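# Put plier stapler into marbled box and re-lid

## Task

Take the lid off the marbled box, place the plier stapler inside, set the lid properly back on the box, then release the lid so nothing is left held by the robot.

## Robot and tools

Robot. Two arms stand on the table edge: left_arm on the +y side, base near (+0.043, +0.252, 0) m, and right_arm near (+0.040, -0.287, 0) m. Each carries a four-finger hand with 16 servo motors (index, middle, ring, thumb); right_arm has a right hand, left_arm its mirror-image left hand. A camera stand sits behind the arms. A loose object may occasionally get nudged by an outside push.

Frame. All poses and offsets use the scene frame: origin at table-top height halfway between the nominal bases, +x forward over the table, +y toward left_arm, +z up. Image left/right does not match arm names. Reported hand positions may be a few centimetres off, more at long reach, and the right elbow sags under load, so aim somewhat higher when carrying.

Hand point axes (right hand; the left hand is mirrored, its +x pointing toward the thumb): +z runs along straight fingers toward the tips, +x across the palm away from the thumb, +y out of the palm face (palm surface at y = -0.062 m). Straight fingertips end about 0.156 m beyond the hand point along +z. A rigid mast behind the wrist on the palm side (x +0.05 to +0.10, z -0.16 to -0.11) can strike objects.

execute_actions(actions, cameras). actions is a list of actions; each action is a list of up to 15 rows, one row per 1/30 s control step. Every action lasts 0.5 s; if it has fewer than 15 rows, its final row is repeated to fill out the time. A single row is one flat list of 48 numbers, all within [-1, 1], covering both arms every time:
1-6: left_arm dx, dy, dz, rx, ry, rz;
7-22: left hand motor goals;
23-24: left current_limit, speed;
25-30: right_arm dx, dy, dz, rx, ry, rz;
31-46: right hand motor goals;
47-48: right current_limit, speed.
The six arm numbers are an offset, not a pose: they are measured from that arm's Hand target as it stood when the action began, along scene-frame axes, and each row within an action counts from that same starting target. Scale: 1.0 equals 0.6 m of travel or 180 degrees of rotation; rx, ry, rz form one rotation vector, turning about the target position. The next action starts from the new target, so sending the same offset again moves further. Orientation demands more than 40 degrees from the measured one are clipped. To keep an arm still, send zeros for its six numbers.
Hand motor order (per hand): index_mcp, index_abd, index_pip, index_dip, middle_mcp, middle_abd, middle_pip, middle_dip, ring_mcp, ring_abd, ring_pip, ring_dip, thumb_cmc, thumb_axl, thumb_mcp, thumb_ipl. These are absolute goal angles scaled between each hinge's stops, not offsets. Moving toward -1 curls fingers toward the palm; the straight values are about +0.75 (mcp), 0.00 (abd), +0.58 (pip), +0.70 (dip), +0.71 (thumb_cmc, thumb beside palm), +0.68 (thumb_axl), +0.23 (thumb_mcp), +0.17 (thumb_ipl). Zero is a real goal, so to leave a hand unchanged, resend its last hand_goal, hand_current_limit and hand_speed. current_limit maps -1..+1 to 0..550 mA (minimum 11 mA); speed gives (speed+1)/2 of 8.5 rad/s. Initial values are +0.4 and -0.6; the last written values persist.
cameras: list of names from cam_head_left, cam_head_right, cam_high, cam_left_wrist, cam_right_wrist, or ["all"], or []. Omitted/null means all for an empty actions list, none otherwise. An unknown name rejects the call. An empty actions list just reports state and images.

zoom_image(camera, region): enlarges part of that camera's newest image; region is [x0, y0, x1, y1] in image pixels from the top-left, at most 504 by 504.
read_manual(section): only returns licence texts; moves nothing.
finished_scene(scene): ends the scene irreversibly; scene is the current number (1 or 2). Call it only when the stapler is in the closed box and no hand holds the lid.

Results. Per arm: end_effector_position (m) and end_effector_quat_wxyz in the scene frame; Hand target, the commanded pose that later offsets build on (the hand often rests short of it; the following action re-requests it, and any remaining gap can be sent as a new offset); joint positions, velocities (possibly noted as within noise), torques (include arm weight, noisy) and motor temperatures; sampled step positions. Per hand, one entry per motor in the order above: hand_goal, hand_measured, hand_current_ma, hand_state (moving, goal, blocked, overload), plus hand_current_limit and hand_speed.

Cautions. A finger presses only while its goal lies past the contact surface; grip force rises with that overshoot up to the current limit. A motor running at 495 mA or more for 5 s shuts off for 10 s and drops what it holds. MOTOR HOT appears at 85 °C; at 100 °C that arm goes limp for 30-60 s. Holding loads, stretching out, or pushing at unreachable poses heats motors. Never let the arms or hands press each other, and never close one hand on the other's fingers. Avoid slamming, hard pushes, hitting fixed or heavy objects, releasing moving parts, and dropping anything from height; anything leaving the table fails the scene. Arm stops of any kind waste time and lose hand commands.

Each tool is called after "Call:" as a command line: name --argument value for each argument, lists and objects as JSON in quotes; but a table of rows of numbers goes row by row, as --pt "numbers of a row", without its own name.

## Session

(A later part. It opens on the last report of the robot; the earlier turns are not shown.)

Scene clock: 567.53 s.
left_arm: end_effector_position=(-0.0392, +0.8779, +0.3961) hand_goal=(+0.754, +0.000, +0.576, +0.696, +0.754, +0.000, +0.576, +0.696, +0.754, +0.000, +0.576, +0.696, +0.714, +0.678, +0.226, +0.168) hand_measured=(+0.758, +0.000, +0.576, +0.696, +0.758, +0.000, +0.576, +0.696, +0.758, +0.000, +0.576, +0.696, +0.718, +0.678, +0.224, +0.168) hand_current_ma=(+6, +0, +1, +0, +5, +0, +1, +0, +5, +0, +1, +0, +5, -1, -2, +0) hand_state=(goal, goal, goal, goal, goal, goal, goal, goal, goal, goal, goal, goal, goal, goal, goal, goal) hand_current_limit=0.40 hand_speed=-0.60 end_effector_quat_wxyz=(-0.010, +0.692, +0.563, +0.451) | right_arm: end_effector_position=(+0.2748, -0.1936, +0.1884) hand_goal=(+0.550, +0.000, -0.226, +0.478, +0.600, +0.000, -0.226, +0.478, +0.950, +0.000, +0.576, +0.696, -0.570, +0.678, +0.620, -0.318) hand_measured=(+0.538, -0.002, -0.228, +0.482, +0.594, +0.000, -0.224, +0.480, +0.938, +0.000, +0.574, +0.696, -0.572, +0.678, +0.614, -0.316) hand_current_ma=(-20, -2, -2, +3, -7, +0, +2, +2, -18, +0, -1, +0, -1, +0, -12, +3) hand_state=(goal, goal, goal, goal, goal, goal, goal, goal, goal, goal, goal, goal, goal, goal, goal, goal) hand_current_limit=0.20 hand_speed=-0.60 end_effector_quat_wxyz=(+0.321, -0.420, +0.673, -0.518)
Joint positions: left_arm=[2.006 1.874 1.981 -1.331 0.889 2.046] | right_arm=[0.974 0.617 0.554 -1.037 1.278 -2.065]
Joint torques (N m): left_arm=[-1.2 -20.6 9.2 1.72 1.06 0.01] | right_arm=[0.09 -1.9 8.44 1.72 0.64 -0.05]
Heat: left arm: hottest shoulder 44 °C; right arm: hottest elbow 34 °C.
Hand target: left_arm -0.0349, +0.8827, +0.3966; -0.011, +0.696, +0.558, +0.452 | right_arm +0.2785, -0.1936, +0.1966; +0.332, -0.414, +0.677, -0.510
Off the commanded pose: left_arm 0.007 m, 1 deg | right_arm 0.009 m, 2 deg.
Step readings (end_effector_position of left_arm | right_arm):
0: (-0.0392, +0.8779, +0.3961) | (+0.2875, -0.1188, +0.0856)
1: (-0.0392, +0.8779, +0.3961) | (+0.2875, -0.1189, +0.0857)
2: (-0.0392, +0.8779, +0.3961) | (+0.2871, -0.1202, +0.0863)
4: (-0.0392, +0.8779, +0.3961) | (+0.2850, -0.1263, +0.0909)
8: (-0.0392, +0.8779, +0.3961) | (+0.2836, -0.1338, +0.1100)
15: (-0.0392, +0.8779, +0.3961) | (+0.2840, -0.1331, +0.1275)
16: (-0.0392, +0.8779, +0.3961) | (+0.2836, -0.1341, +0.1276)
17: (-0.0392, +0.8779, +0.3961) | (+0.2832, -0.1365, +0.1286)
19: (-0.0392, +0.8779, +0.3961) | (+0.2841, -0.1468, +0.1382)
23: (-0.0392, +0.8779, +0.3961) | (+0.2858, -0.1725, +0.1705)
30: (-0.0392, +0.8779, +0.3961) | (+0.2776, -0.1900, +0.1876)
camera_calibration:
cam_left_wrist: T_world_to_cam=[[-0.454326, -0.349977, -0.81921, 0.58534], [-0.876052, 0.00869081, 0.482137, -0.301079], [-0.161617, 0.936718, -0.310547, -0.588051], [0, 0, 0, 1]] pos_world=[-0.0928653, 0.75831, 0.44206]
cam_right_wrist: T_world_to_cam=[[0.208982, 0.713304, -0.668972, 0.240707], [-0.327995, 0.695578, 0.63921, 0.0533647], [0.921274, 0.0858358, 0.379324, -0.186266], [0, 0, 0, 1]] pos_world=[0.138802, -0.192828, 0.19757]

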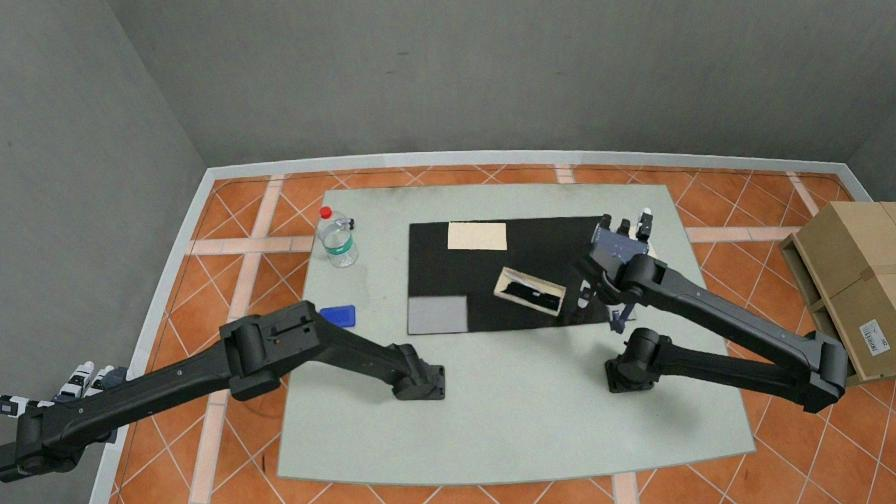

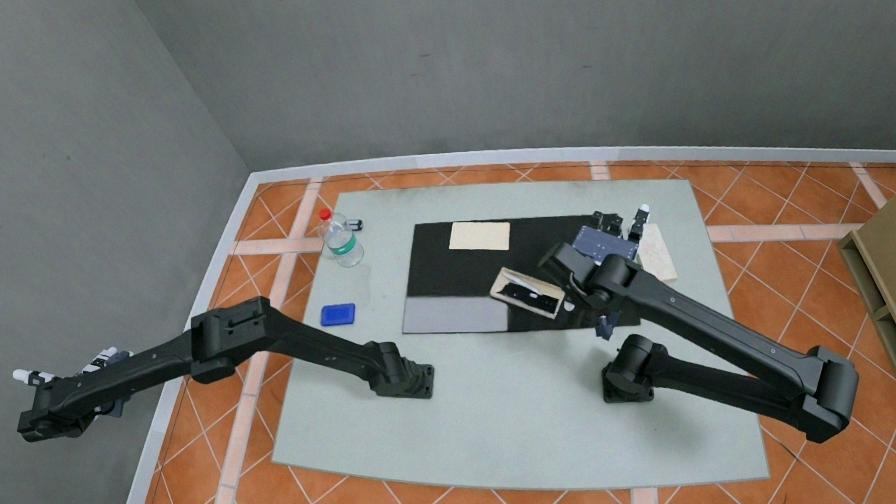

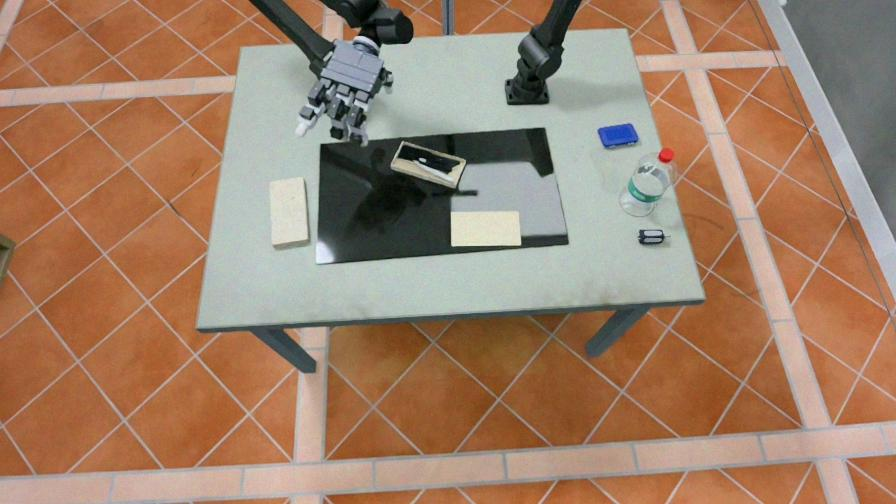

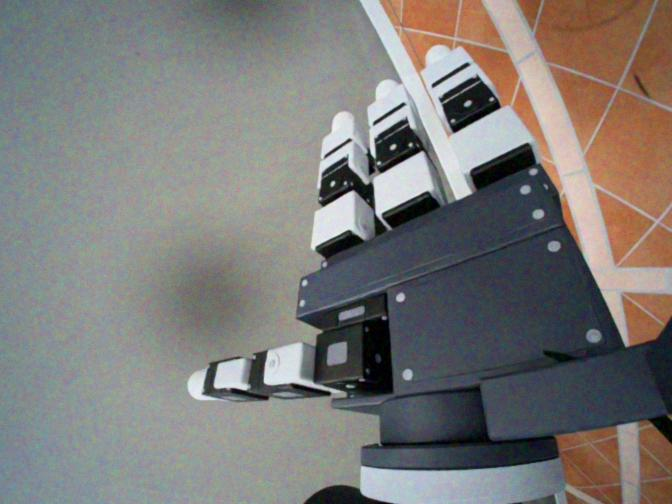

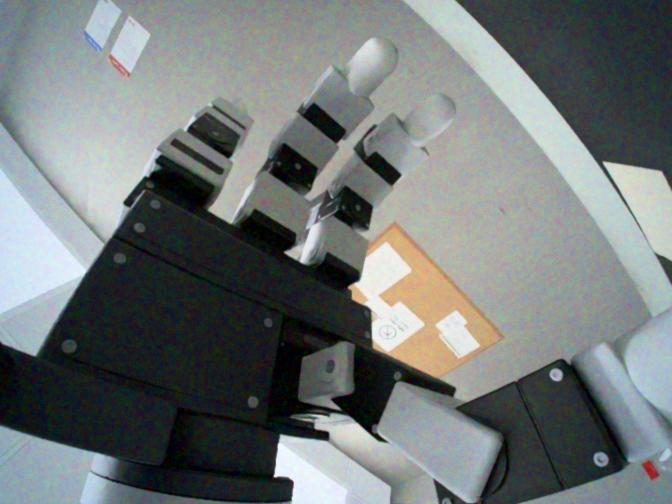

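Call:
execute_actions --actions '[[[0,0,0,0,0,0,0.754,0,0.576,0.696,0.754,0,0.576,0.696,0.754,0,0.576,0.696,0.714,0.678,0.226,0.168,0.4,-0.6,0.05,-0.14,0,0,0,-0.12,0.6,0,-0.226,0.478,0.6,0,-0.226,0.478,0.95,0,0.576,0.696,-0.571,0.678,0.65,-0.319,0.2,-0.6]],[[0,0,0,0,0,0,0.754,0,0.576,0.696,0.754,0,0.576,0.696,0.754,0,0.576,0.696,0.714,0.678,0.226,0.168,0.4,-0.6,0.09,-0.15,0,0,0,-0.12,0.6,0,-0.226,0.478,0.6,0,-0.226,0.478,0.95,0,0.576,0.696,-0.571,0.678,0.65,-0.319,0.2,-0.6]],[[0,0,0,0,0,0,0.754,0,0.576,0.696,0.754,0,0.576,0.696,0.754,0,0.576,0.696,0.714,0.678,0.226,0.168,0.4,-0.6,0.07,-0.12,-0.05,-0.0166,-0.002,-0.0795,0.6,0,-0.226,0.478,0.6,0,-0.226,0.478,0.95,0,0.576,0.696,-0.571,0.678,0.65,-0.319,0.2,-0.6]]]' --cameras '["cam_high","cam_right_wrist"]'

Scene clock: 574.73 s.
left_arm: end_effector_position=(-0.0392, +0.8779, +0.3961) hand_goal=(+0.754, +0.000, +0.576, +0.696, +0.754, +0.000, +0.576, +0.696, +0.754, +0.000, +0.576, +0.696, +0.714, +0.678, +0.226, +0.168) hand_measured=(+0.758, +0.000, +0.576, +0.696, +0.758, +0.000, +0.576, +0.696, +0.758, +0.000, +0.576, +0.696, +0.718, +0.678, +0.224, +0.168) hand_current_ma=(+6, +0, +1, +0, +5, +0, +1, +0, +5, +0, +1, +0, +5, -1, -2, +0) hand_state=(goal, goal, goal, goal, goal, goal, goal, goal, goal, goal, goal, goal, goal, goal, goal, goal) hand_current_limit=0.40 hand_speed=-0.60 end_effector_quat_wxyz=(-0.010, +0.692, +0.563, +0.451) | right_arm: end_effector_position=(+0.3829, -0.4335, +0.1474) hand_goal=(+0.600, +0.000, -0.226, +0.478, +0.600, +0.000, -0.226, +0.478, +0.950, +0.000, +0.576, +0.696, -0.570, +0.678, +0.650, -0.318) hand_measured=(+0.586, -0.002, -0.228, +0.482, +0.594, +0.000, -0.224, +0.480, +0.938, +0.000, +0.574, +0.696, -0.572, +0.678, +0.646, -0.316) hand_current_ma=(-24, -1, -2, +3, -9, +0, +1, +2, -18, +0, -1, +0, -1, +0, -7, +2) hand_state=(goal, goal, goal, goal, goal, goal, goal, goal, goal, goal, goal, goal, goal, goal, goal, goal) hand_current_limit=0.20 hand_speed=-0.60 end_effector_quat_wxyz=(+0.026, -0.057, +0.777, -0.627)
Joint positions: left_arm=[2.006 1.874 1.981 -1.331 0.889 2.046] | right_arm=[0.005 1.155 0.694 -0.654 1.331 -2.071]
Joint torques (N m): left_arm=[-1.26 -20.6 9.2 1.7 1.06 0.01] | right_arm=[0.09 -7.65 10.52 1.65 0.67 -0.04]
Heat: left arm: hottest shoulder 44 °C; right arm: hottest elbow 35 °C.
Hand target: left_arm -0.0349, +0.8827, +0.3966; -0.011, +0.696, +0.558, +0.452 | right_arm +0.4045, -0.4397, +0.1665; +0.044, -0.039, +0.777, -0.627
Off the commanded pose: left_arm 0.007 m, 1 deg | right_arm 0.030 m, 3 deg.
Step readings (end_effector_position of left_arm | right_arm):
0: (-0.0392, +0.8779, +0.3961) | (+0.2748, -0.1937, +0.1884)
1: (-0.0392, +0.8779, +0.3961) | (+0.2749, -0.1940, +0.1884)
2: (-0.0392, +0.8779, +0.3961) | (+0.2759, -0.1972, +0.1882)
4: (-0.0392, +0.8779, +0.3961) | (+0.2800, -0.2185, +0.1874)
8: (-0.0392, +0.8779, +0.3961) | (+0.2859, -0.2637, +0.1869)
15: (-0.0392, +0.8779, +0.3961) | (+0.2962, -0.2792, +0.1844)
16: (-0.0392, +0.8779, +0.3961) | (+0.2973, -0.2797, +0.1841)
17: (-0.0392, +0.8779, +0.3961) | (+0.2985, -0.2829, +0.1826)
19: (-0.0392, +0.8779, +0.3961) | (+0.3009, -0.3053, +0.1806)
23: (-0.0392, +0.8779, +0.3961) | (+0.3069, -0.3511, +0.1745)
30: (-0.0392, +0.8779, +0.3961) | (+0.3350, -0.3636, +0.1721)
31: (-0.0392, +0.8779, +0.3961) | (+0.3373, -0.3645, +0.1728)
32: (-0.0392, +0.8779, +0.3961) | (+0.3397, -0.3679, +0.1736)
34: (-0.0392, +0.8779, +0.3961) | (+0.3456, -0.3848, +0.1732)
38: (-0.0392, +0.8779, +0.3961) | (+0.3580, -0.4184, +0.1561)
45: (-0.0392, +0.8779, +0.3961) | (+0.3754, -0.4317, +0.1410)
camera_calibration:
cam_right_wrist: T_world_to_cam=[[0.695874, 0.183069, -0.694439, -0.0507788], [0.416265, 0.685146, 0.597745, -0.00152934], [0.585221, -0.705025, 0.40057, -0.466936], [0, 0, 0, 1]] pos_world=[0.309233, -0.318858, 0.152692]
Images, in order (width x height): cam_high 896x504, cam_right_wrist 672x504.

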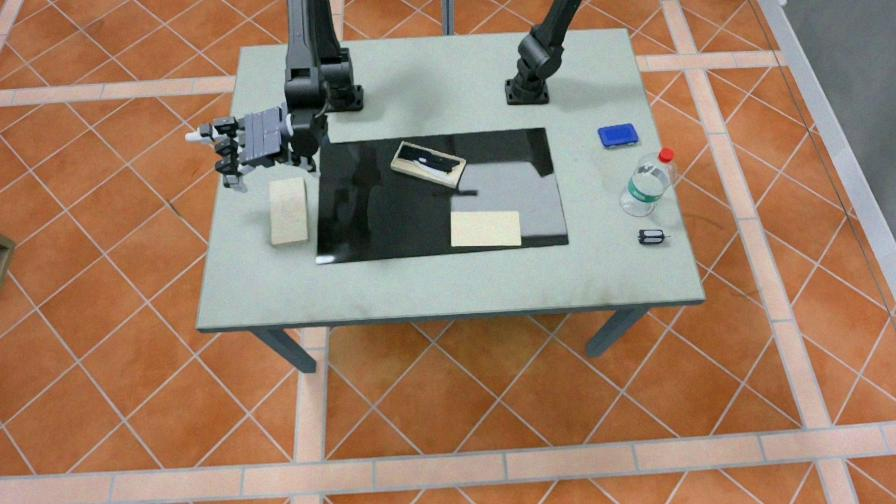

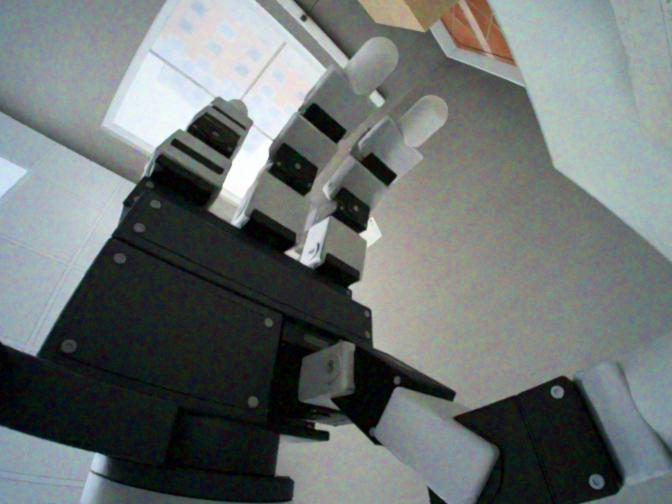

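Call:
execute_actions --actions '[[[0,0,0,0,0,0,0.754,0,0.576,0.696,0.754,0,0.576,0.696,0.754,0,0.576,0.696,0.714,0.678,0.226,0.168,0.4,-0.6,0.003,-0.003,-0.12,0,0,-0.022,0.6,0,-0.226,0.478,0.6,0,-0.226,0.478,0.95,0,0.576,0.696,-0.571,0.678,0.65,-0.319,0.2,-0.6]]]' --cameras '["cam_high","cam_right_wrist"]'

Call:
zoom_image --camera "cam_high" --region '[200, 100, 340, 260]'

Scene clock: 577.33 s.
left_arm: end_effector_position=(-0.0392, +0.8779, +0.3961) hand_goal=(+0.754, +0.000, +0.576, +0.696, +0.754, +0.000, +0.576, +0.696, +0.754, +0.000, +0.576, +0.696, +0.714, +0.678, +0.226, +0.168) hand_measured=(+0.758, +0.000, +0.576, +0.696, +0.758, +0.000, +0.576, +0.696, +0.758, +0.000, +0.576, +0.696, +0.718, +0.678, +0.224, +0.168) hand_current_ma=(+6, +0, +1, +0, +5, +0, +1, +0, +5, +0, +1, +0, +5, -1, -2, +0) hand_state=(goal, goal, goal, goal, goal, goal, goal, goal, goal, goal, goal, goal, goal, goal, goal, goal) hand_current_limit=0.40 hand_speed=-0.60 end_effector_quat_wxyz=(-0.010, +0.692, +0.563, +0.451) | right_arm: end_effector_position=(+0.4022, -0.4354, +0.0909) hand_goal=(+0.600, +0.000, -0.226, +0.478, +0.600, +0.000, -0.226, +0.478, +0.950, +0.000, +0.576, +0.696, -0.570, +0.678, +0.650, -0.318) hand_measured=(+0.586, -0.002, -0.228, +0.482, +0.594, +0.000, -0.224, +0.480, +0.938, +0.000, +0.574, +0.696, -0.572, +0.678, +0.646, -0.316) hand_current_ma=(-23, -1, -2, +3, -9, +0, +1, +2, -18, +0, -1, +0, -1, +0, -7, +2) hand_state=(goal, goal, goal, goal, goal, goal, goal, goal, goal, goal, goal, goal, goal, goal, goal, goal) hand_current_limit=0.20 hand_speed=-0.60 end_effector_quat_wxyz=(+0.027, -0.024, +0.779, -0.626)
Joint positions: left_arm=[2.006 1.874 1.981 -1.331 0.889 2.046] | right_arm=[0.003 1.344 0.687 -0.611 1.345 -1.868]
Joint torques (N m): left_arm=[-1.2 -20.54 9.2 1.7 1.07 0.01] | right_arm=[0.15 -9.35 7.28 0.58 1 0.11]
Heat: left arm: hottest shoulder 44 °C; right arm: hottest elbow 35 °C.
Hand target: left_arm -0.0349, +0.8827, +0.3966; -0.011, +0.696, +0.558, +0.452 | right_arm +0.4062, -0.4414, +0.0944; +0.023, -0.012, +0.778, -0.628
Off the commanded pose: left_arm 0.007 m, 1 deg | right_arm 0.008 m, 1 deg.
Step readings (end_effector_position of left_arm | right_arm):
0: (-0.0392, +0.8779, +0.3961) | (+0.3828, -0.4335, +0.1474)
1: (-0.0392, +0.8779, +0.3961) | (+0.3830, -0.4335, +0.1474)
2: (-0.0392, +0.8779, +0.3961) | (+0.3844, -0.4336, +0.1467)
4: (-0.0392, +0.8779, +0.3961) | (+0.3904, -0.4342, +0.1406)
8: (-0.0392, +0.8779, +0.3961) | (+0.3973, -0.4342, +0.1122)
15: (-0.0392, +0.8779, +0.3961) | (+0.3992, -0.4349, +0.0898)
camera_calibration:
cam_right_wrist: T_world_to_cam=[[0.734327, 0.149663, -0.662091, -0.13598], [0.423726, 0.660945, 0.61936, 0.00997184], [0.530302, -0.735358, 0.421934, -0.450021], [0, 0, 0, 1]] pos_world=[0.334276, -0.317167, 0.0936719]
Images, in order (width x height): cam_high 896x504, cam_right_wrist 672x504.

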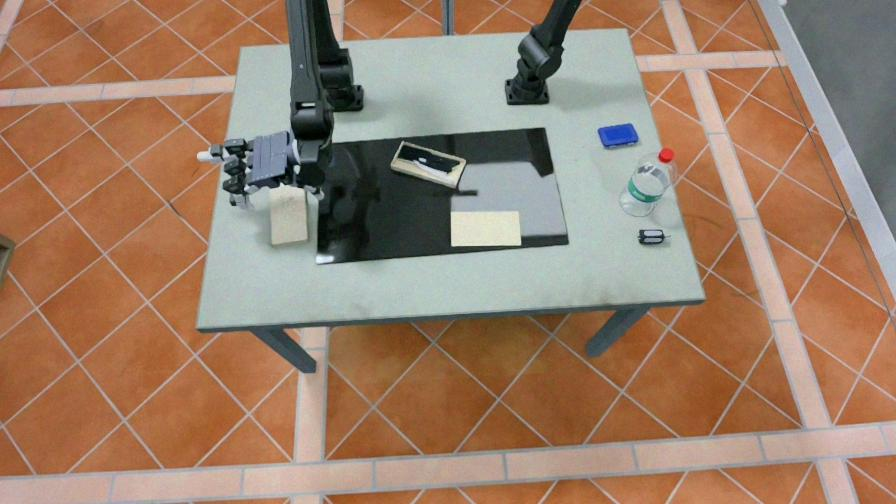

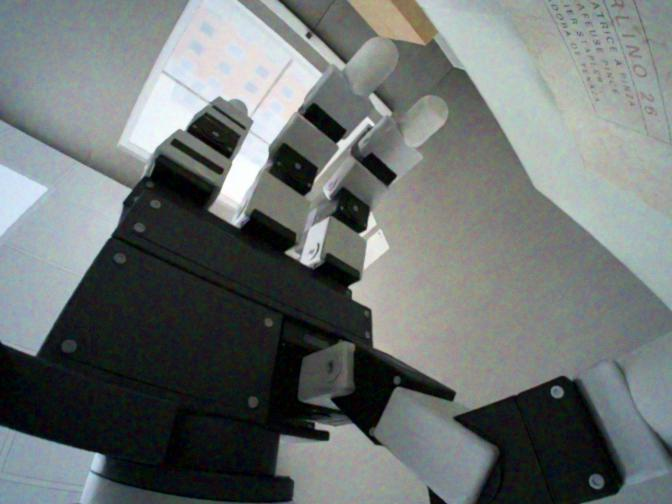

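Scaled by 3.150 from the camera's 896x504 image, which has a finer 1280x720 frame.

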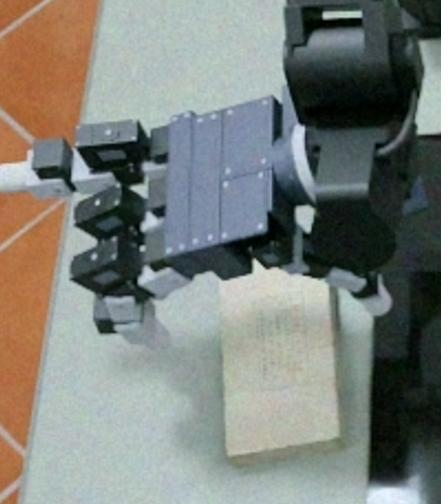

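Call:
execute_actions --actions '[[[0,0,0,0,0,0,0.754,0,0.576,0.696,0.754,0,0.576,0.696,0.754,0,0.576,0.696,0.714,0.678,0.226,0.168,0.4,-0.6,0,-0.006,-0.055,0,0,0,0.6,0,-0.226,0.478,0.6,0,-0.226,0.478,0.95,0,0.576,0.696,-0.571,0.678,0.65,-0.319,0.2,-0.6]]]' --cameras '["cam_high","cam_right_wrist"]'

Call:
zoom_image --camera "cam_high" --region '[200, 100, 340, 260]'

Call:
zoom_image --camera "cam_right_wrist" --region '[340, 0, 672, 250]'

Scene clock: 580.07 s.
left_arm: end_effector_position=(-0.0392, +0.8779, +0.3961) hand_goal=(+0.754, +0.000, +0.576, +0.696, +0.754, +0.000, +0.576, +0.696, +0.754, +0.000, +0.576, +0.696, +0.714, +0.678, +0.226, +0.168) hand_measured=(+0.758, +0.000, +0.576, +0.696, +0.758, +0.000, +0.576, +0.696, +0.758, +0.000, +0.576, +0.696, +0.718, +0.678, +0.224, +0.168) hand_current_ma=(+6, +0, +1, +0, +5, +0, +1, +0, +5, +0, +1, +0, +5, -1, -2, +0) hand_state=(goal, goal, goal, goal, goal, goal, goal, goal, goal, goal, goal, goal, goal, goal, goal, goal) hand_current_limit=0.40 hand_speed=-0.60 end_effector_quat_wxyz=(-0.010, +0.692, +0.563, +0.451) | right_arm: end_effector_position=(+0.4080, -0.4392, +0.0634) hand_goal=(+0.600, +0.000, -0.226, +0.478, +0.600, +0.000, -0.226, +0.478, +0.950, +0.000, +0.576, +0.696, -0.570, +0.678, +0.650, -0.318) hand_measured=(+0.586, -0.002, -0.228, +0.482, +0.594, +0.000, -0.224, +0.480, +0.938, +0.000, +0.574, +0.696, -0.572, +0.678, +0.646, -0.316) hand_current_ma=(-23, -1, -2, +3, -9, +0, +1, +2, -18, +0, -1, +0, -1, +0, -7, +2) hand_state=(goal, goal, goal, goal, goal, goal, goal, goal, goal, goal, goal, goal, goal, goal, goal, goal) hand_current_limit=0.20 hand_speed=-0.60 end_effector_quat_wxyz=(+0.028, -0.016, +0.778, -0.627)
Joint positions: left_arm=[2.006 1.874 1.981 -1.331 0.889 2.046] | right_arm=[-0.007 1.422 0.667 -0.505 1.347 -1.865]
Joint torques (N m): left_arm=[-1.2 -20.6 9.17 1.72 1.07 0] | right_arm=[0.15 -10.46 5.41 1.57 0.88 -0.03]
Heat: left arm: hottest shoulder 44 °C; right arm: hottest elbow 35 °C.
Hand target: left_arm -0.0349, +0.8827, +0.3966; -0.011, +0.696, +0.558, +0.452 | right_arm +0.4063, -0.4450, +0.0615; +0.023, -0.012, +0.778, -0.628
Off the commanded pose: left_arm 0.007 m, 1 deg | right_arm 0.006 m, 1 deg.
Step readings (end_effector_position of left_arm | right_arm):
0: (-0.0392, +0.8779, +0.3961) | (+0.4022, -0.4354, +0.0909)
1: (-0.0392, +0.8779, +0.3961) | (+0.4022, -0.4354, +0.0909)
2: (-0.0392, +0.8779, +0.3961) | (+0.4024, -0.4356, +0.0905)
4: (-0.0392, +0.8779, +0.3961) | (+0.4051, -0.4366, +0.0871)
8: (-0.0392, +0.8779, +0.3961) | (+0.4065, -0.4376, +0.0721)
15: (-0.0392, +0.8779, +0.3961) | (+0.4061, -0.4390, +0.0628)
camera_calibration:
cam_right_wrist: T_world_to_cam=[[0.743139, 0.140301, -0.654263, -0.166145], [0.424351, 0.657186, 0.622923, 0.0249862], [0.51737, -0.740555, 0.428844, -0.441796], [0, 0, 0, 1]] pos_world=[0.341437, -0.320284, 0.0651946]
Images, in order (width x height): cam_high 896x504, cam_right_wrist 672x504.

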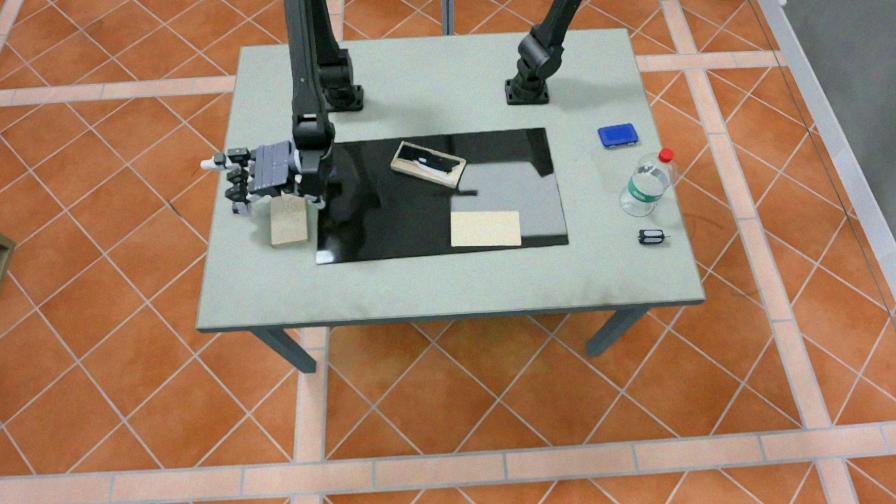

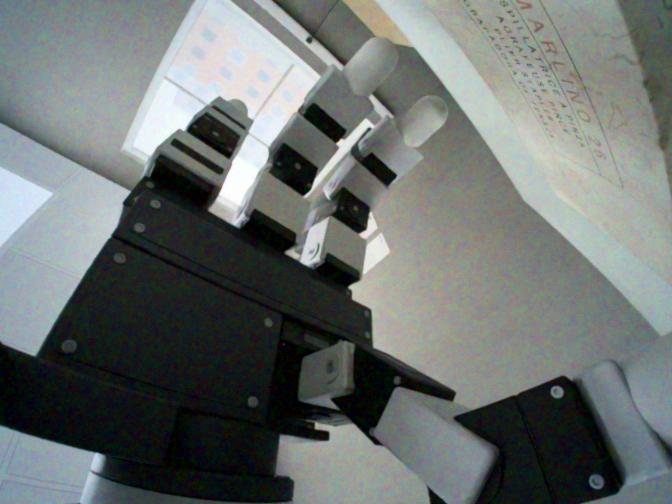

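Scaled by 3.150 from the camera's 896x504 image, which has a finer 1280x720 frame.

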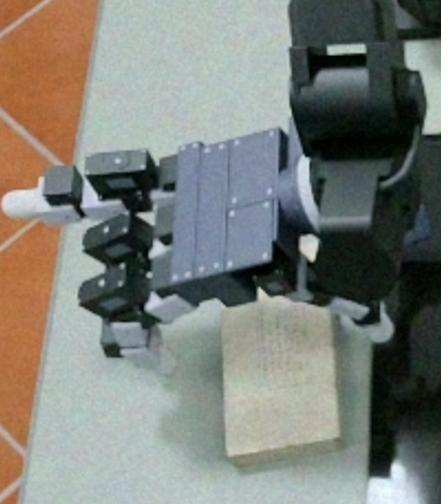

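Scaled by 1.518 from the camera's 672x504 image, which has a finer 960x720 frame.

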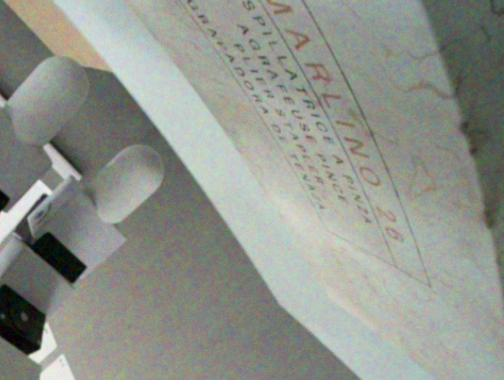

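Call:
execute_actions --actions '[[[0,0,0,0,0,0,0.754,0,0.576,0.696,0.754,0,0.576,0.696,0.754,0,0.576,0.696,0.714,0.678,0.226,0.168,0.4,-0.6,-0.008,0,-0.042,0,0,0,0.6,0,-0.226,0.478,0.6,0,-0.226,0.478,0.95,0,0.576,0.696,-0.571,0.678,0.65,-0.319,0.2,-0.6]]]' --cameras '["cam_high","cam_right_wrist"]'

Call:
zoom_image --camera "cam_high" --region '[200, 100, 340, 260]'

Call:
zoom_image --camera "cam_right_wrist" --region '[340, 0, 672, 250]'

Scene clock: 582.33 s.
left_arm: end_effector_position=(-0.0392, +0.8779, +0.3961) hand_goal=(+0.754, +0.000, +0.576, +0.696, +0.754, +0.000, +0.576, +0.696, +0.754, +0.000, +0.576, +0.696, +0.714, +0.678, +0.226, +0.168) hand_measured=(+0.758, +0.000, +0.576, +0.696, +0.758, +0.000, +0.576, +0.696, +0.758, +0.000, +0.576, +0.696, +0.718, +0.678, +0.224, +0.168) hand_current_ma=(+6, +0, +1, +0, +5, +0, +1, +0, +5, +0, +1, +0, +5, -1, -2, +0) hand_state=(goal, goal, goal, goal, goal, goal, goal, goal, goal, goal, goal, goal, goal, goal, goal, goal) hand_current_limit=0.40 hand_speed=-0.60 end_effector_quat_wxyz=(-0.010, +0.692, +0.563, +0.451) | right_arm: end_effector_position=(+0.4021, -0.4392, +0.0385) hand_goal=(+0.600, +0.000, -0.226, +0.478, +0.600, +0.000, -0.226, +0.478, +0.950, +0.000, +0.576, +0.696, -0.570, +0.678, +0.650, -0.318) hand_measured=(+0.586, -0.002, -0.228, +0.482, +0.594, +0.000, -0.224, +0.480, +0.938, +0.000, +0.574, +0.696, -0.572, +0.678, +0.646, -0.316) hand_current_ma=(-23, -1, -2, +3, -9, +0, +1, +2, -18, +0, -1, +0, -1, +0, -7, +2) hand_state=(goal, goal, goal, goal, goal, goal, goal, goal, goal, goal, goal, goal, goal, goal, goal, goal) hand_current_limit=0.20 hand_speed=-0.60 end_effector_quat_wxyz=(+0.023, -0.022, +0.778, -0.627)
Joint positions: left_arm=[2.006 1.874 1.981 -1.331 0.889 2.046] | right_arm=[-0.007 1.473 0.629 -0.417 1.347 -1.879]
Joint torques (N m): left_arm=[-1.2 -20.6 9.2 1.7 1.06 0.01] | right_arm=[0.15 -10.46 4.93 1.52 0.88 0.09]
Heat: left arm: hottest shoulder 44 °C; right arm: hottest elbow 35 °C.
Hand target: left_arm -0.0349, +0.8827, +0.3966; -0.011, +0.696, +0.558, +0.452 | right_arm +0.4015, -0.4450, +0.0363; +0.023, -0.012, +0.778, -0.628
Off the commanded pose: left_arm 0.007 m, 1 deg | right_arm 0.006 m, 1 deg.
Step readings (end_effector_position of left_arm | right_arm):
0: (-0.0392, +0.8779, +0.3961) | (+0.4079, -0.4392, +0.0634)
1: (-0.0392, +0.8779, +0.3961) | (+0.4079, -0.4392, +0.0633)
2: (-0.0392, +0.8779, +0.3961) | (+0.4083, -0.4392, +0.0630)
4: (-0.0392, +0.8779, +0.3961) | (+0.4078, -0.4392, +0.0592)
8: (-0.0392, +0.8779, +0.3961) | (+0.4022, -0.4392, +0.0452)
15: (-0.0392, +0.8779, +0.3961) | (+0.4009, -0.4392, +0.0382)
camera_calibration:
cam_right_wrist: T_world_to_cam=[[0.733156, 0.141946, -0.665081, -0.172861], [0.43131, 0.659066, 0.61612, 0.0412879], [0.525789, -0.738568, 0.421976, -0.430295], [0, 0, 0, 1]] pos_world=[0.335171, -0.320477, 0.0411691]
Images, in order (width x height): cam_high 896x504, cam_right_wrist 672x504.

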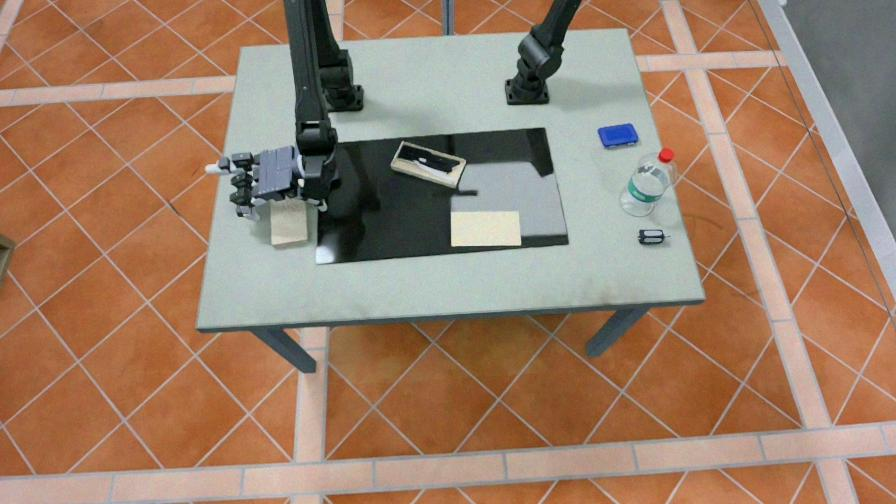

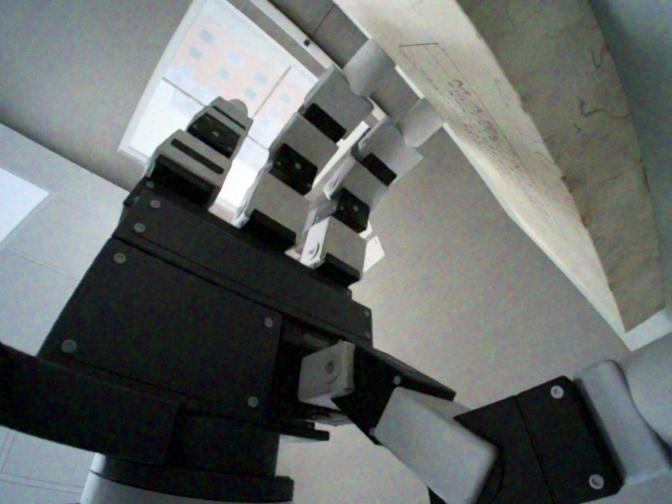

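Scaled by 3.150 from the camera's 896x504 image, which has a finer 1280x720 frame.

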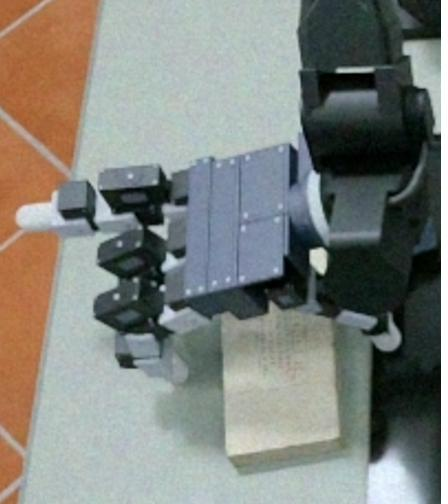

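Scaled by 1.518 from the camera's 672x504 image, which has a finer 960x720 frame.

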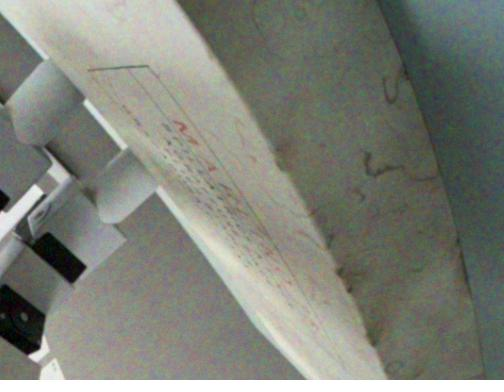

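Call:
execute_actions --actions '[[[0,0,0,0,0,0,0.754,0,0.576,0.696,0.754,0,0.576,0.696,0.754,0,0.576,0.696,0.714,0.678,0.226,0.168,0.4,-0.6,0,0,0.012,0,0,0,0.4,0,-0.226,0.478,0.42,0,-0.226,0.478,0.95,0,0.576,0.696,-0.571,0.678,0.45,-0.319,0.2,-0.85]],[[0,0,0,0,0,0,0.754,0,0.576,0.696,0.754,0,0.576,0.696,0.754,0,0.576,0.696,0.714,0.678,0.226,0.168,0.4,-0.6,0,0,0,0,0,0,0.28,0,-0.226,0.478,0.30,0,-0.226,0.478,0.95,0,0.576,0.696,-0.571,0.678,0.3,-0.319,0.2,-0.85]]]' --cameras '["cam_right_wrist","cam_high"]'

Scene clock: 591.63 s.
left_arm: end_effector_position=(-0.0392, +0.8779, +0.3961) hand_goal=(+0.754, +0.000, +0.576, +0.696, +0.754, +0.000, +0.576, +0.696, +0.754, +0.000, +0.576, +0.696, +0.714, +0.678, +0.226, +0.168) hand_measured=(+0.758, +0.000, +0.576, +0.696, +0.758, +0.000, +0.576, +0.696, +0.758, +0.000, +0.576, +0.696, +0.718, +0.678, +0.224, +0.168) hand_current_ma=(+6, +0, +1, +0, +5, +0, +1, +0, +5, +0, +1, +0, +5, -1, -2, +0) hand_state=(goal, goal, goal, goal, goal, goal, goal, goal, goal, goal, goal, goal, goal, goal, goal, goal) hand_current_limit=0.40 hand_speed=-0.60 end_effector_quat_wxyz=(-0.010, +0.692, +0.563, +0.451) | right_arm: end_effector_position=(+0.4029, -0.4393, +0.0417) hand_goal=(+0.280, +0.000, -0.226, +0.478, +0.300, +0.000, -0.226, +0.478, +0.950, +0.000, +0.576, +0.696, -0.570, +0.678, +0.300, -0.318) hand_measured=(+0.302, -0.002, -0.222, +0.482, +0.298, +0.000, -0.224, +0.480, +0.938, +0.000, +0.574, +0.696, -0.578, +0.678, +0.544, -0.300) hand_current_ma=(+44, -1, +5, +3, -2, +0, +1, +2, -18, +0, -1, +0, -9, +0, +330, +49) hand_state=(blocked, goal, goal, goal, goal, goal, goal, goal, goal, goal, goal, goal, goal, goal, blocked, goal) hand_current_limit=0.20 hand_speed=-0.85 end_effector_quat_wxyz=(+0.026, -0.019, +0.778, -0.627)
Joint positions: left_arm=[2.006 1.874 1.981 -1.331 0.889 2.046] | right_arm=[-0.007 1.463 0.629 -0.417 1.346 -1.88]
Joint torques (N m): left_arm=[-1.26 -20.6 9.17 1.69 1.07 0.01] | right_arm=[0.09 -11.34 5.34 0.96 0.85 0.02]
Heat: left arm: hottest shoulder 44 °C; right arm: hottest elbow 34 °C.
Hand target: left_arm -0.0349, +0.8827, +0.3966; -0.011, +0.696, +0.558, +0.452 | right_arm +0.4015, -0.4451, +0.0435; +0.023, -0.012, +0.778, -0.628
Off the commanded pose: left_arm 0.007 m, 1 deg | right_arm 0.006 m, 1 deg.
Step readings (end_effector_position of left_arm | right_arm):
0: (-0.0392, +0.8779, +0.3961) | (+0.4021, -0.4392, +0.0385)
1: (-0.0392, +0.8779, +0.3961) | (+0.4021, -0.4392, +0.0385)
2: (-0.0392, +0.8779, +0.3961) | (+0.4021, -0.4392, +0.0385)
4: (-0.0392, +0.8779, +0.3961) | (+0.4020, -0.4394, +0.0385)
8: (-0.0392, +0.8779, +0.3961) | (+0.4021, -0.4394, +0.0388)
15: (-0.0392, +0.8779, +0.3961) | (+0.4024, -0.4392, +0.0396)
16: (-0.0392, +0.8779, +0.3961) | (+0.4025, -0.4392, +0.0398)
17: (-0.0392, +0.8779, +0.3961) | (+0.4025, -0.4392, +0.0399)
19: (-0.0392, +0.8779, +0.3961) | (+0.4026, -0.4392, +0.0403)
23: (-0.0392, +0.8779, +0.3961) | (+0.4029, -0.4393, +0.0416)
30: (-0.0392, +0.8779, +0.3961) | (+0.4029, -0.4393, +0.0417)
camera_calibration:
cam_right_wrist: T_world_to_cam=[[0.739244, 0.142041, -0.658287, -0.173992], [0.425717, 0.658843, 0.620234, 0.0410323], [0.521807, -0.738749, 0.426577, -0.430806], [0, 0, 0, 1]] pos_world=[0.335952, -0.320578, 0.0437858]
Images, in order (width x height): cam_high 896x504, cam_right_wrist 672x504.

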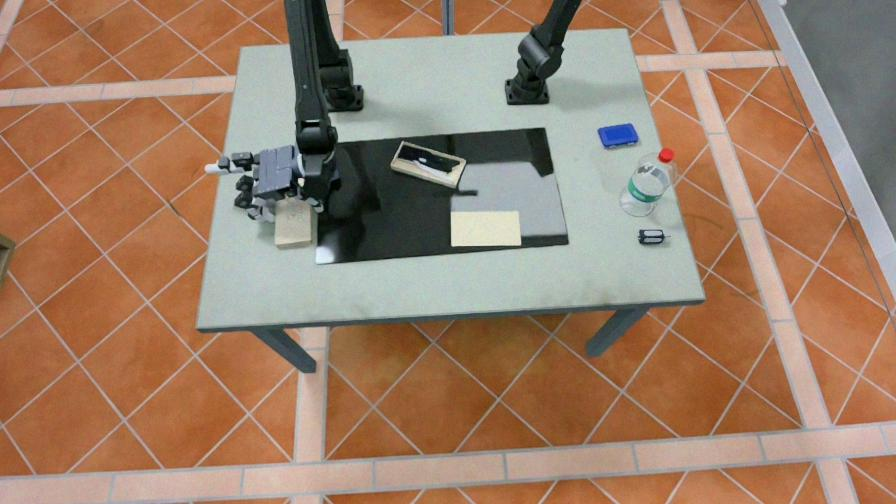

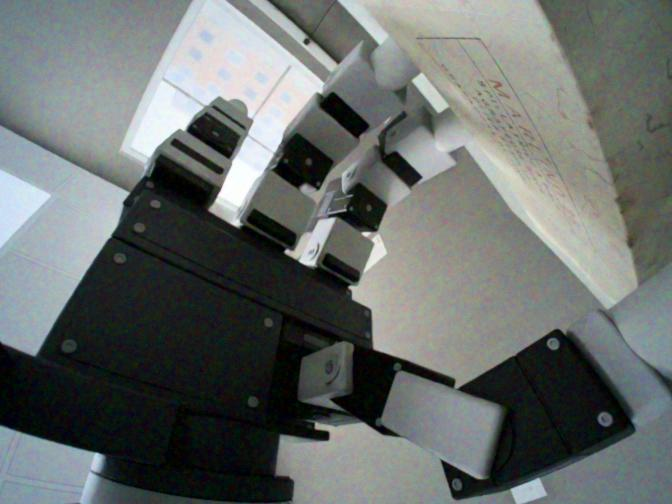

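Call:
zoom_image --camera "cam_high" --region '[200, 130, 340, 260]'

Call:
zoom_image --camera "cam_right_wrist" --region '[330, 0, 672, 400]'

Scaled by 3.600 from the camera's 896x504 image, which has a finer 1280x720 frame.

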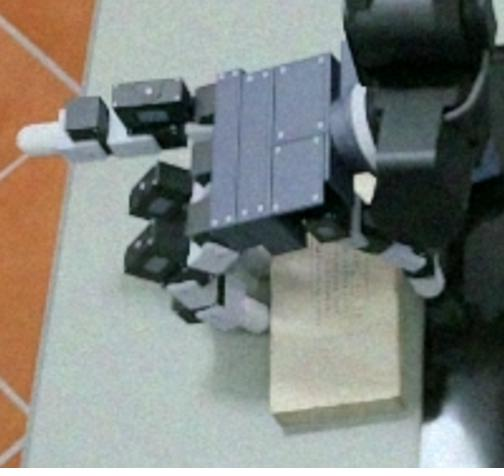

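Scaled by 1.260 from the camera's 672x504 image, which has a finer 960x720 frame.

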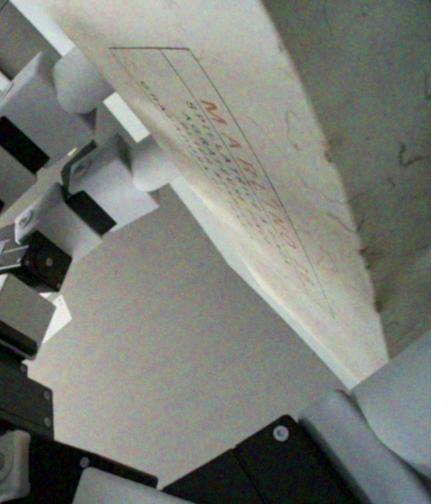

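Call:
execute_actions --actions '[[[0,0,0,0,0,0,0.754,0,0.576,0.696,0.754,0,0.576,0.696,0.754,0,0.576,0.696,0.714,0.678,0.226,0.168,0.4,-0.6,0,0,0,0,0,0,0.22,0,-0.226,0.478,0.22,0,-0.226,0.478,0.95,0,0.576,0.696,-0.571,0.678,0.26,-0.319,0.5,-0.9]]]'

Scene clock: 594.90 s.
left_arm: end_effector_position=(-0.0392, +0.8779, +0.3961) hand_goal=(+0.754, +0.000, +0.576, +0.696, +0.754, +0.000, +0.576, +0.696, +0.754, +0.000, +0.576, +0.696, +0.714, +0.678, +0.226, +0.168) hand_measured=(+0.758, +0.000, +0.576, +0.696, +0.758, +0.000, +0.576, +0.696, +0.758, +0.000, +0.576, +0.696, +0.718, +0.678, +0.224, +0.168) hand_current_ma=(+6, +0, +1, +0, +5, +0, +1, +0, +5, +0, +1, +0, +5, -1, -2, +0) hand_state=(goal, goal, goal, goal, goal, goal, goal, goal, goal, goal, goal, goal, goal, goal, goal, goal) hand_current_limit=0.40 hand_speed=-0.60 end_effector_quat_wxyz=(-0.010, +0.692, +0.563, +0.451) | right_arm: end_effector_position=(+0.4031, -0.4393, +0.0424) hand_goal=(+0.220, +0.000, -0.226, +0.478, +0.220, +0.000, -0.226, +0.478, +0.950, +0.000, +0.576, +0.696, -0.570, +0.678, +0.260, -0.318) hand_measured=(+0.240, -0.002, -0.222, +0.482, +0.218, +0.000, -0.224, +0.480, +0.938, +0.000, +0.574, +0.696, -0.578, +0.678, +0.530, -0.296) hand_current_ma=(+36, -1, +5, +3, -1, +0, +1, +2, -18, +0, -1, +0, -9, +0, +412, +60) hand_state=(goal, goal, goal, goal, goal, goal, goal, goal, goal, goal, goal, goal, goal, goal, blocked, blocked) hand_current_limit=0.50 hand_speed=-0.90 end_effector_quat_wxyz=(+0.027, -0.018, +0.778, -0.627)
Joint positions: left_arm=[2.006 1.874 1.981 -1.331 0.889 2.046] | right_arm=[-0.007 1.461 0.629 -0.417 1.346 -1.88]
Joint torques (N m): left_arm=[-1.14 -20.66 9.18 1.7 1.06 0.01] | right_arm=[0.09 -11.22 5.34 0.96 0.84 0.01]
Heat: left arm: hottest shoulder 44 °C; right arm: hottest elbow 34 °C.
Hand target: left_arm -0.0349, +0.8827, +0.3966; -0.011, +0.696, +0.558, +0.452 | right_arm +0.4015, -0.4451, +0.0436; +0.023, -0.012, +0.778, -0.628
Off the commanded pose: left_arm 0.007 m, 1 deg | right_arm 0.006 m, 1 deg.
Step readings (end_effector_position of left_arm | right_arm):
0: (-0.0392, +0.8779, +0.3961) | (+0.4029, -0.4393, +0.0417)
1: (-0.0392, +0.8779, +0.3961) | (+0.4029, -0.4393, +0.0417)
2: (-0.0392, +0.8779, +0.3961) | (+0.4029, -0.4393, +0.0419)
4: (-0.0392, +0.8779, +0.3961) | (+0.4030, -0.4393, +0.0421)
8: (-0.0392, +0.8779, +0.3961) | (+0.4031, -0.4393, +0.0424)
15: (-0.0392, +0.8779, +0.3961) | (+0.4031, -0.4393, +0.0424)

Call:
execute_actions --actions '[]'

Call:
zoom_image --camera "cam_head_right" --region '[520, 200, 760, 400]'

Call:
zoom_image --camera "cam_high" --region '[200, 130, 340, 260]'

Scene clock: 595.77 s.
left_arm: end_effector_position=(-0.0392, +0.8779, +0.3961) hand_goal=(+0.754, +0.000, +0.576, +0.696, +0.754, +0.000, +0.576, +0.696, +0.754, +0.000, +0.576, +0.696, +0.714, +0.678, +0.226, +0.168) hand_measured=(+0.758, +0.000, +0.576, +0.696, +0.758, +0.000, +0.576, +0.696, +0.758, +0.000, +0.576, +0.696, +0.718, +0.678, +0.224, +0.168) hand_current_ma=(+6, +0, +1, +0, +5, +0, +1, +0, +5, +0, +1, +0, +5, -1, -2, +0) hand_state=(goal, goal, goal, goal, goal, goal, goal, goal, goal, goal, goal, goal, goal, goal, goal, goal) hand_current_limit=0.40 hand_speed=-0.60 end_effector_quat_wxyz=(-0.010, +0.692, +0.563, +0.451) | right_arm: end_effector_position=(+0.4031, -0.4393, +0.0424) hand_goal=(+0.220, +0.000, -0.226, +0.478, +0.220, +0.000, -0.226, +0.478, +0.950, +0.000, +0.576, +0.696, -0.570, +0.678, +0.260, -0.318) hand_measured=(+0.240, -0.002, -0.222, +0.482, +0.218, +0.000, -0.224, +0.480, +0.938, +0.000, +0.574, +0.696, -0.578, +0.678, +0.530, -0.296) hand_current_ma=(+36, -1, +5, +3, -1, +0, +1, +2, -18, +0, -1, +0, -9, +0, +413, +60) hand_state=(goal, goal, goal, goal, goal, goal, goal, goal, goal, goal, goal, goal, goal, goal, blocked, blocked) hand_current_limit=0.50 hand_speed=-0.90 end_effector_quat_wxyz=(+0.027, -0.018, +0.778, -0.627)
Joint positions: left_arm=[2.006 1.874 1.981 -1.331 0.889 2.046] | right_arm=[-0.007 1.461 0.629 -0.417 1.346 -1.88]
Joint velocities: within noise
Joint torques (N m): left_arm=[-1.2 -20.6 9.18 1.69 1.06 0.01] | right_arm=[0.15 -11.22 5.33 0.96 0.84 0.01]
Motor temperatures (°C): left_arm=[25 44 41 28 29 24] | right_arm=[26 31 34 29 29 24]
Heat: left arm: hottest shoulder 44 °C; right arm: hottest elbow 34 °C.
Hand target: left_arm -0.0349, +0.8827, +0.3966; -0.011, +0.696, +0.558, +0.452 | right_arm +0.4015, -0.4451, +0.0436; +0.023, -0.012, +0.778, -0.628
Off the commanded pose: left_arm 0.007 m, 1 deg | right_arm 0.006 m, 1 deg.
camera_calibration:
cam_left_wrist: T_world_to_cam=[[-0.454326, -0.349977, -0.81921, 0.58534], [-0.876052, 0.00869081, 0.482137, -0.301079], [-0.161617, 0.936718, -0.310547, -0.588051], [0, 0, 0, 1]] pos_world=[-0.0928653, 0.75831, 0.44206]
cam_right_wrist: T_world_to_cam=[[0.740492, 0.142092, -0.656873, -0.174271], [0.424504, 0.658846, 0.621062, 0.0410084], [0.521026, -0.738737, 0.427551, -0.4309], [0, 0, 0, 1]] pos_world=[0.336149, -0.320578, 0.0442893]

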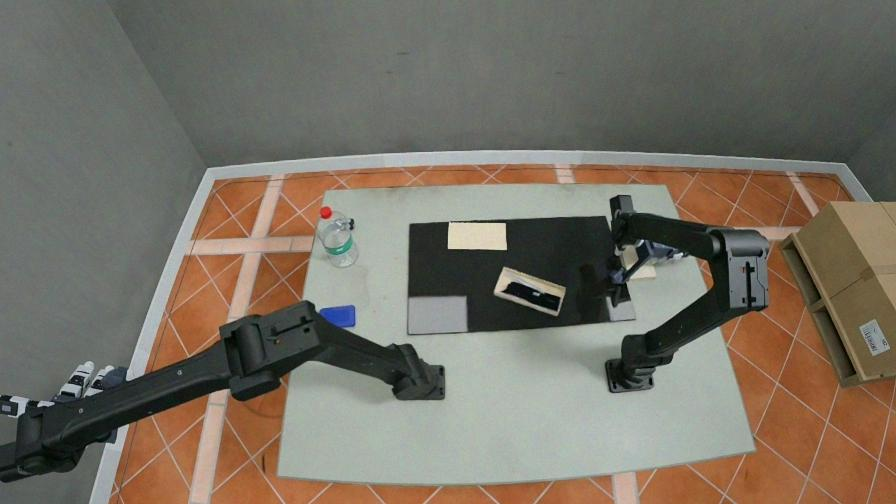

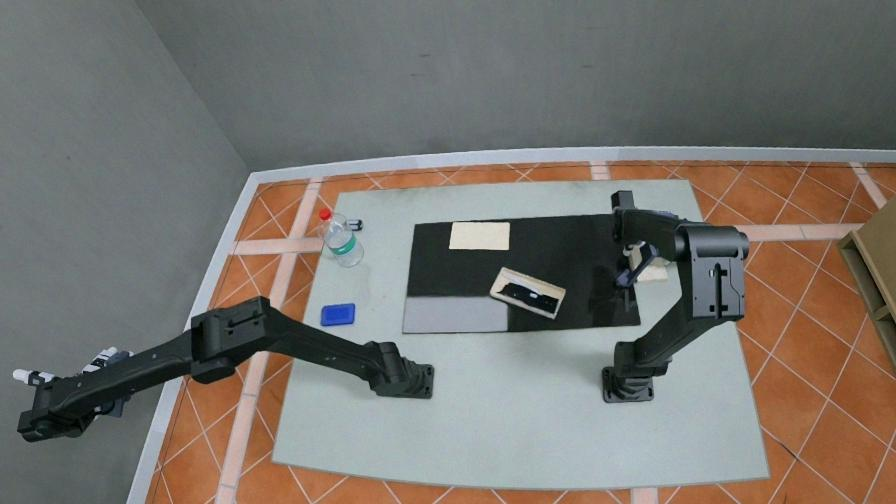

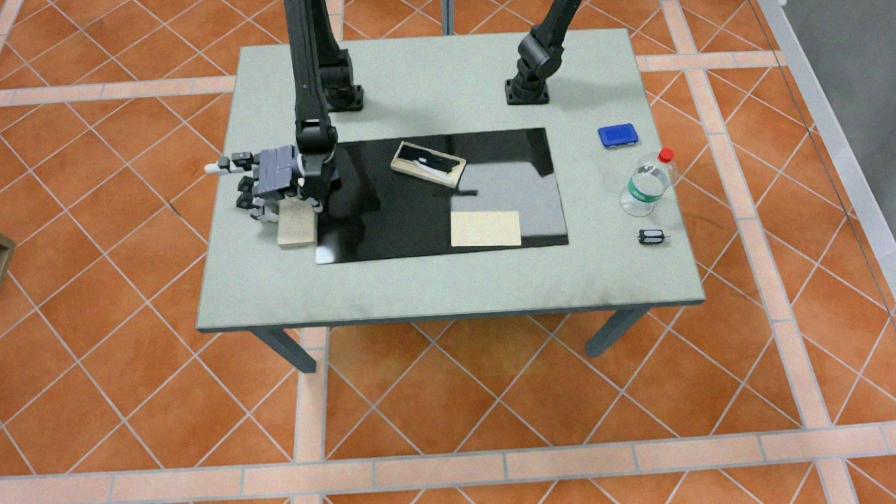

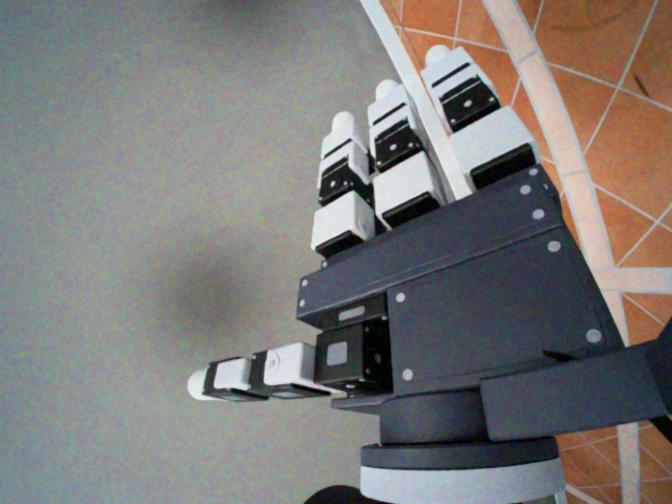

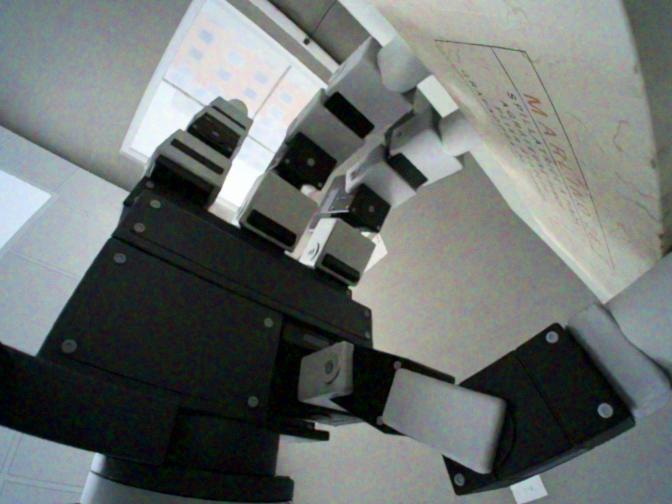

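Scaled by 2.100 from the camera's 896x504 image, which has a finer 1280x720 frame.

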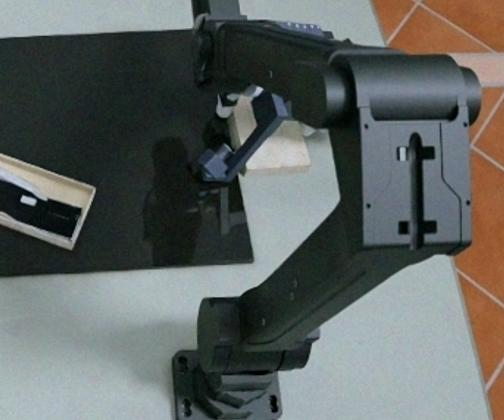

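Scaled by 3.600 from the camera's 896x504 image, which has a finer 1280x720 frame.

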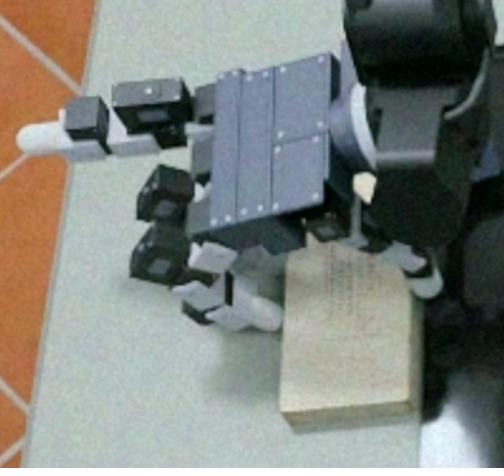

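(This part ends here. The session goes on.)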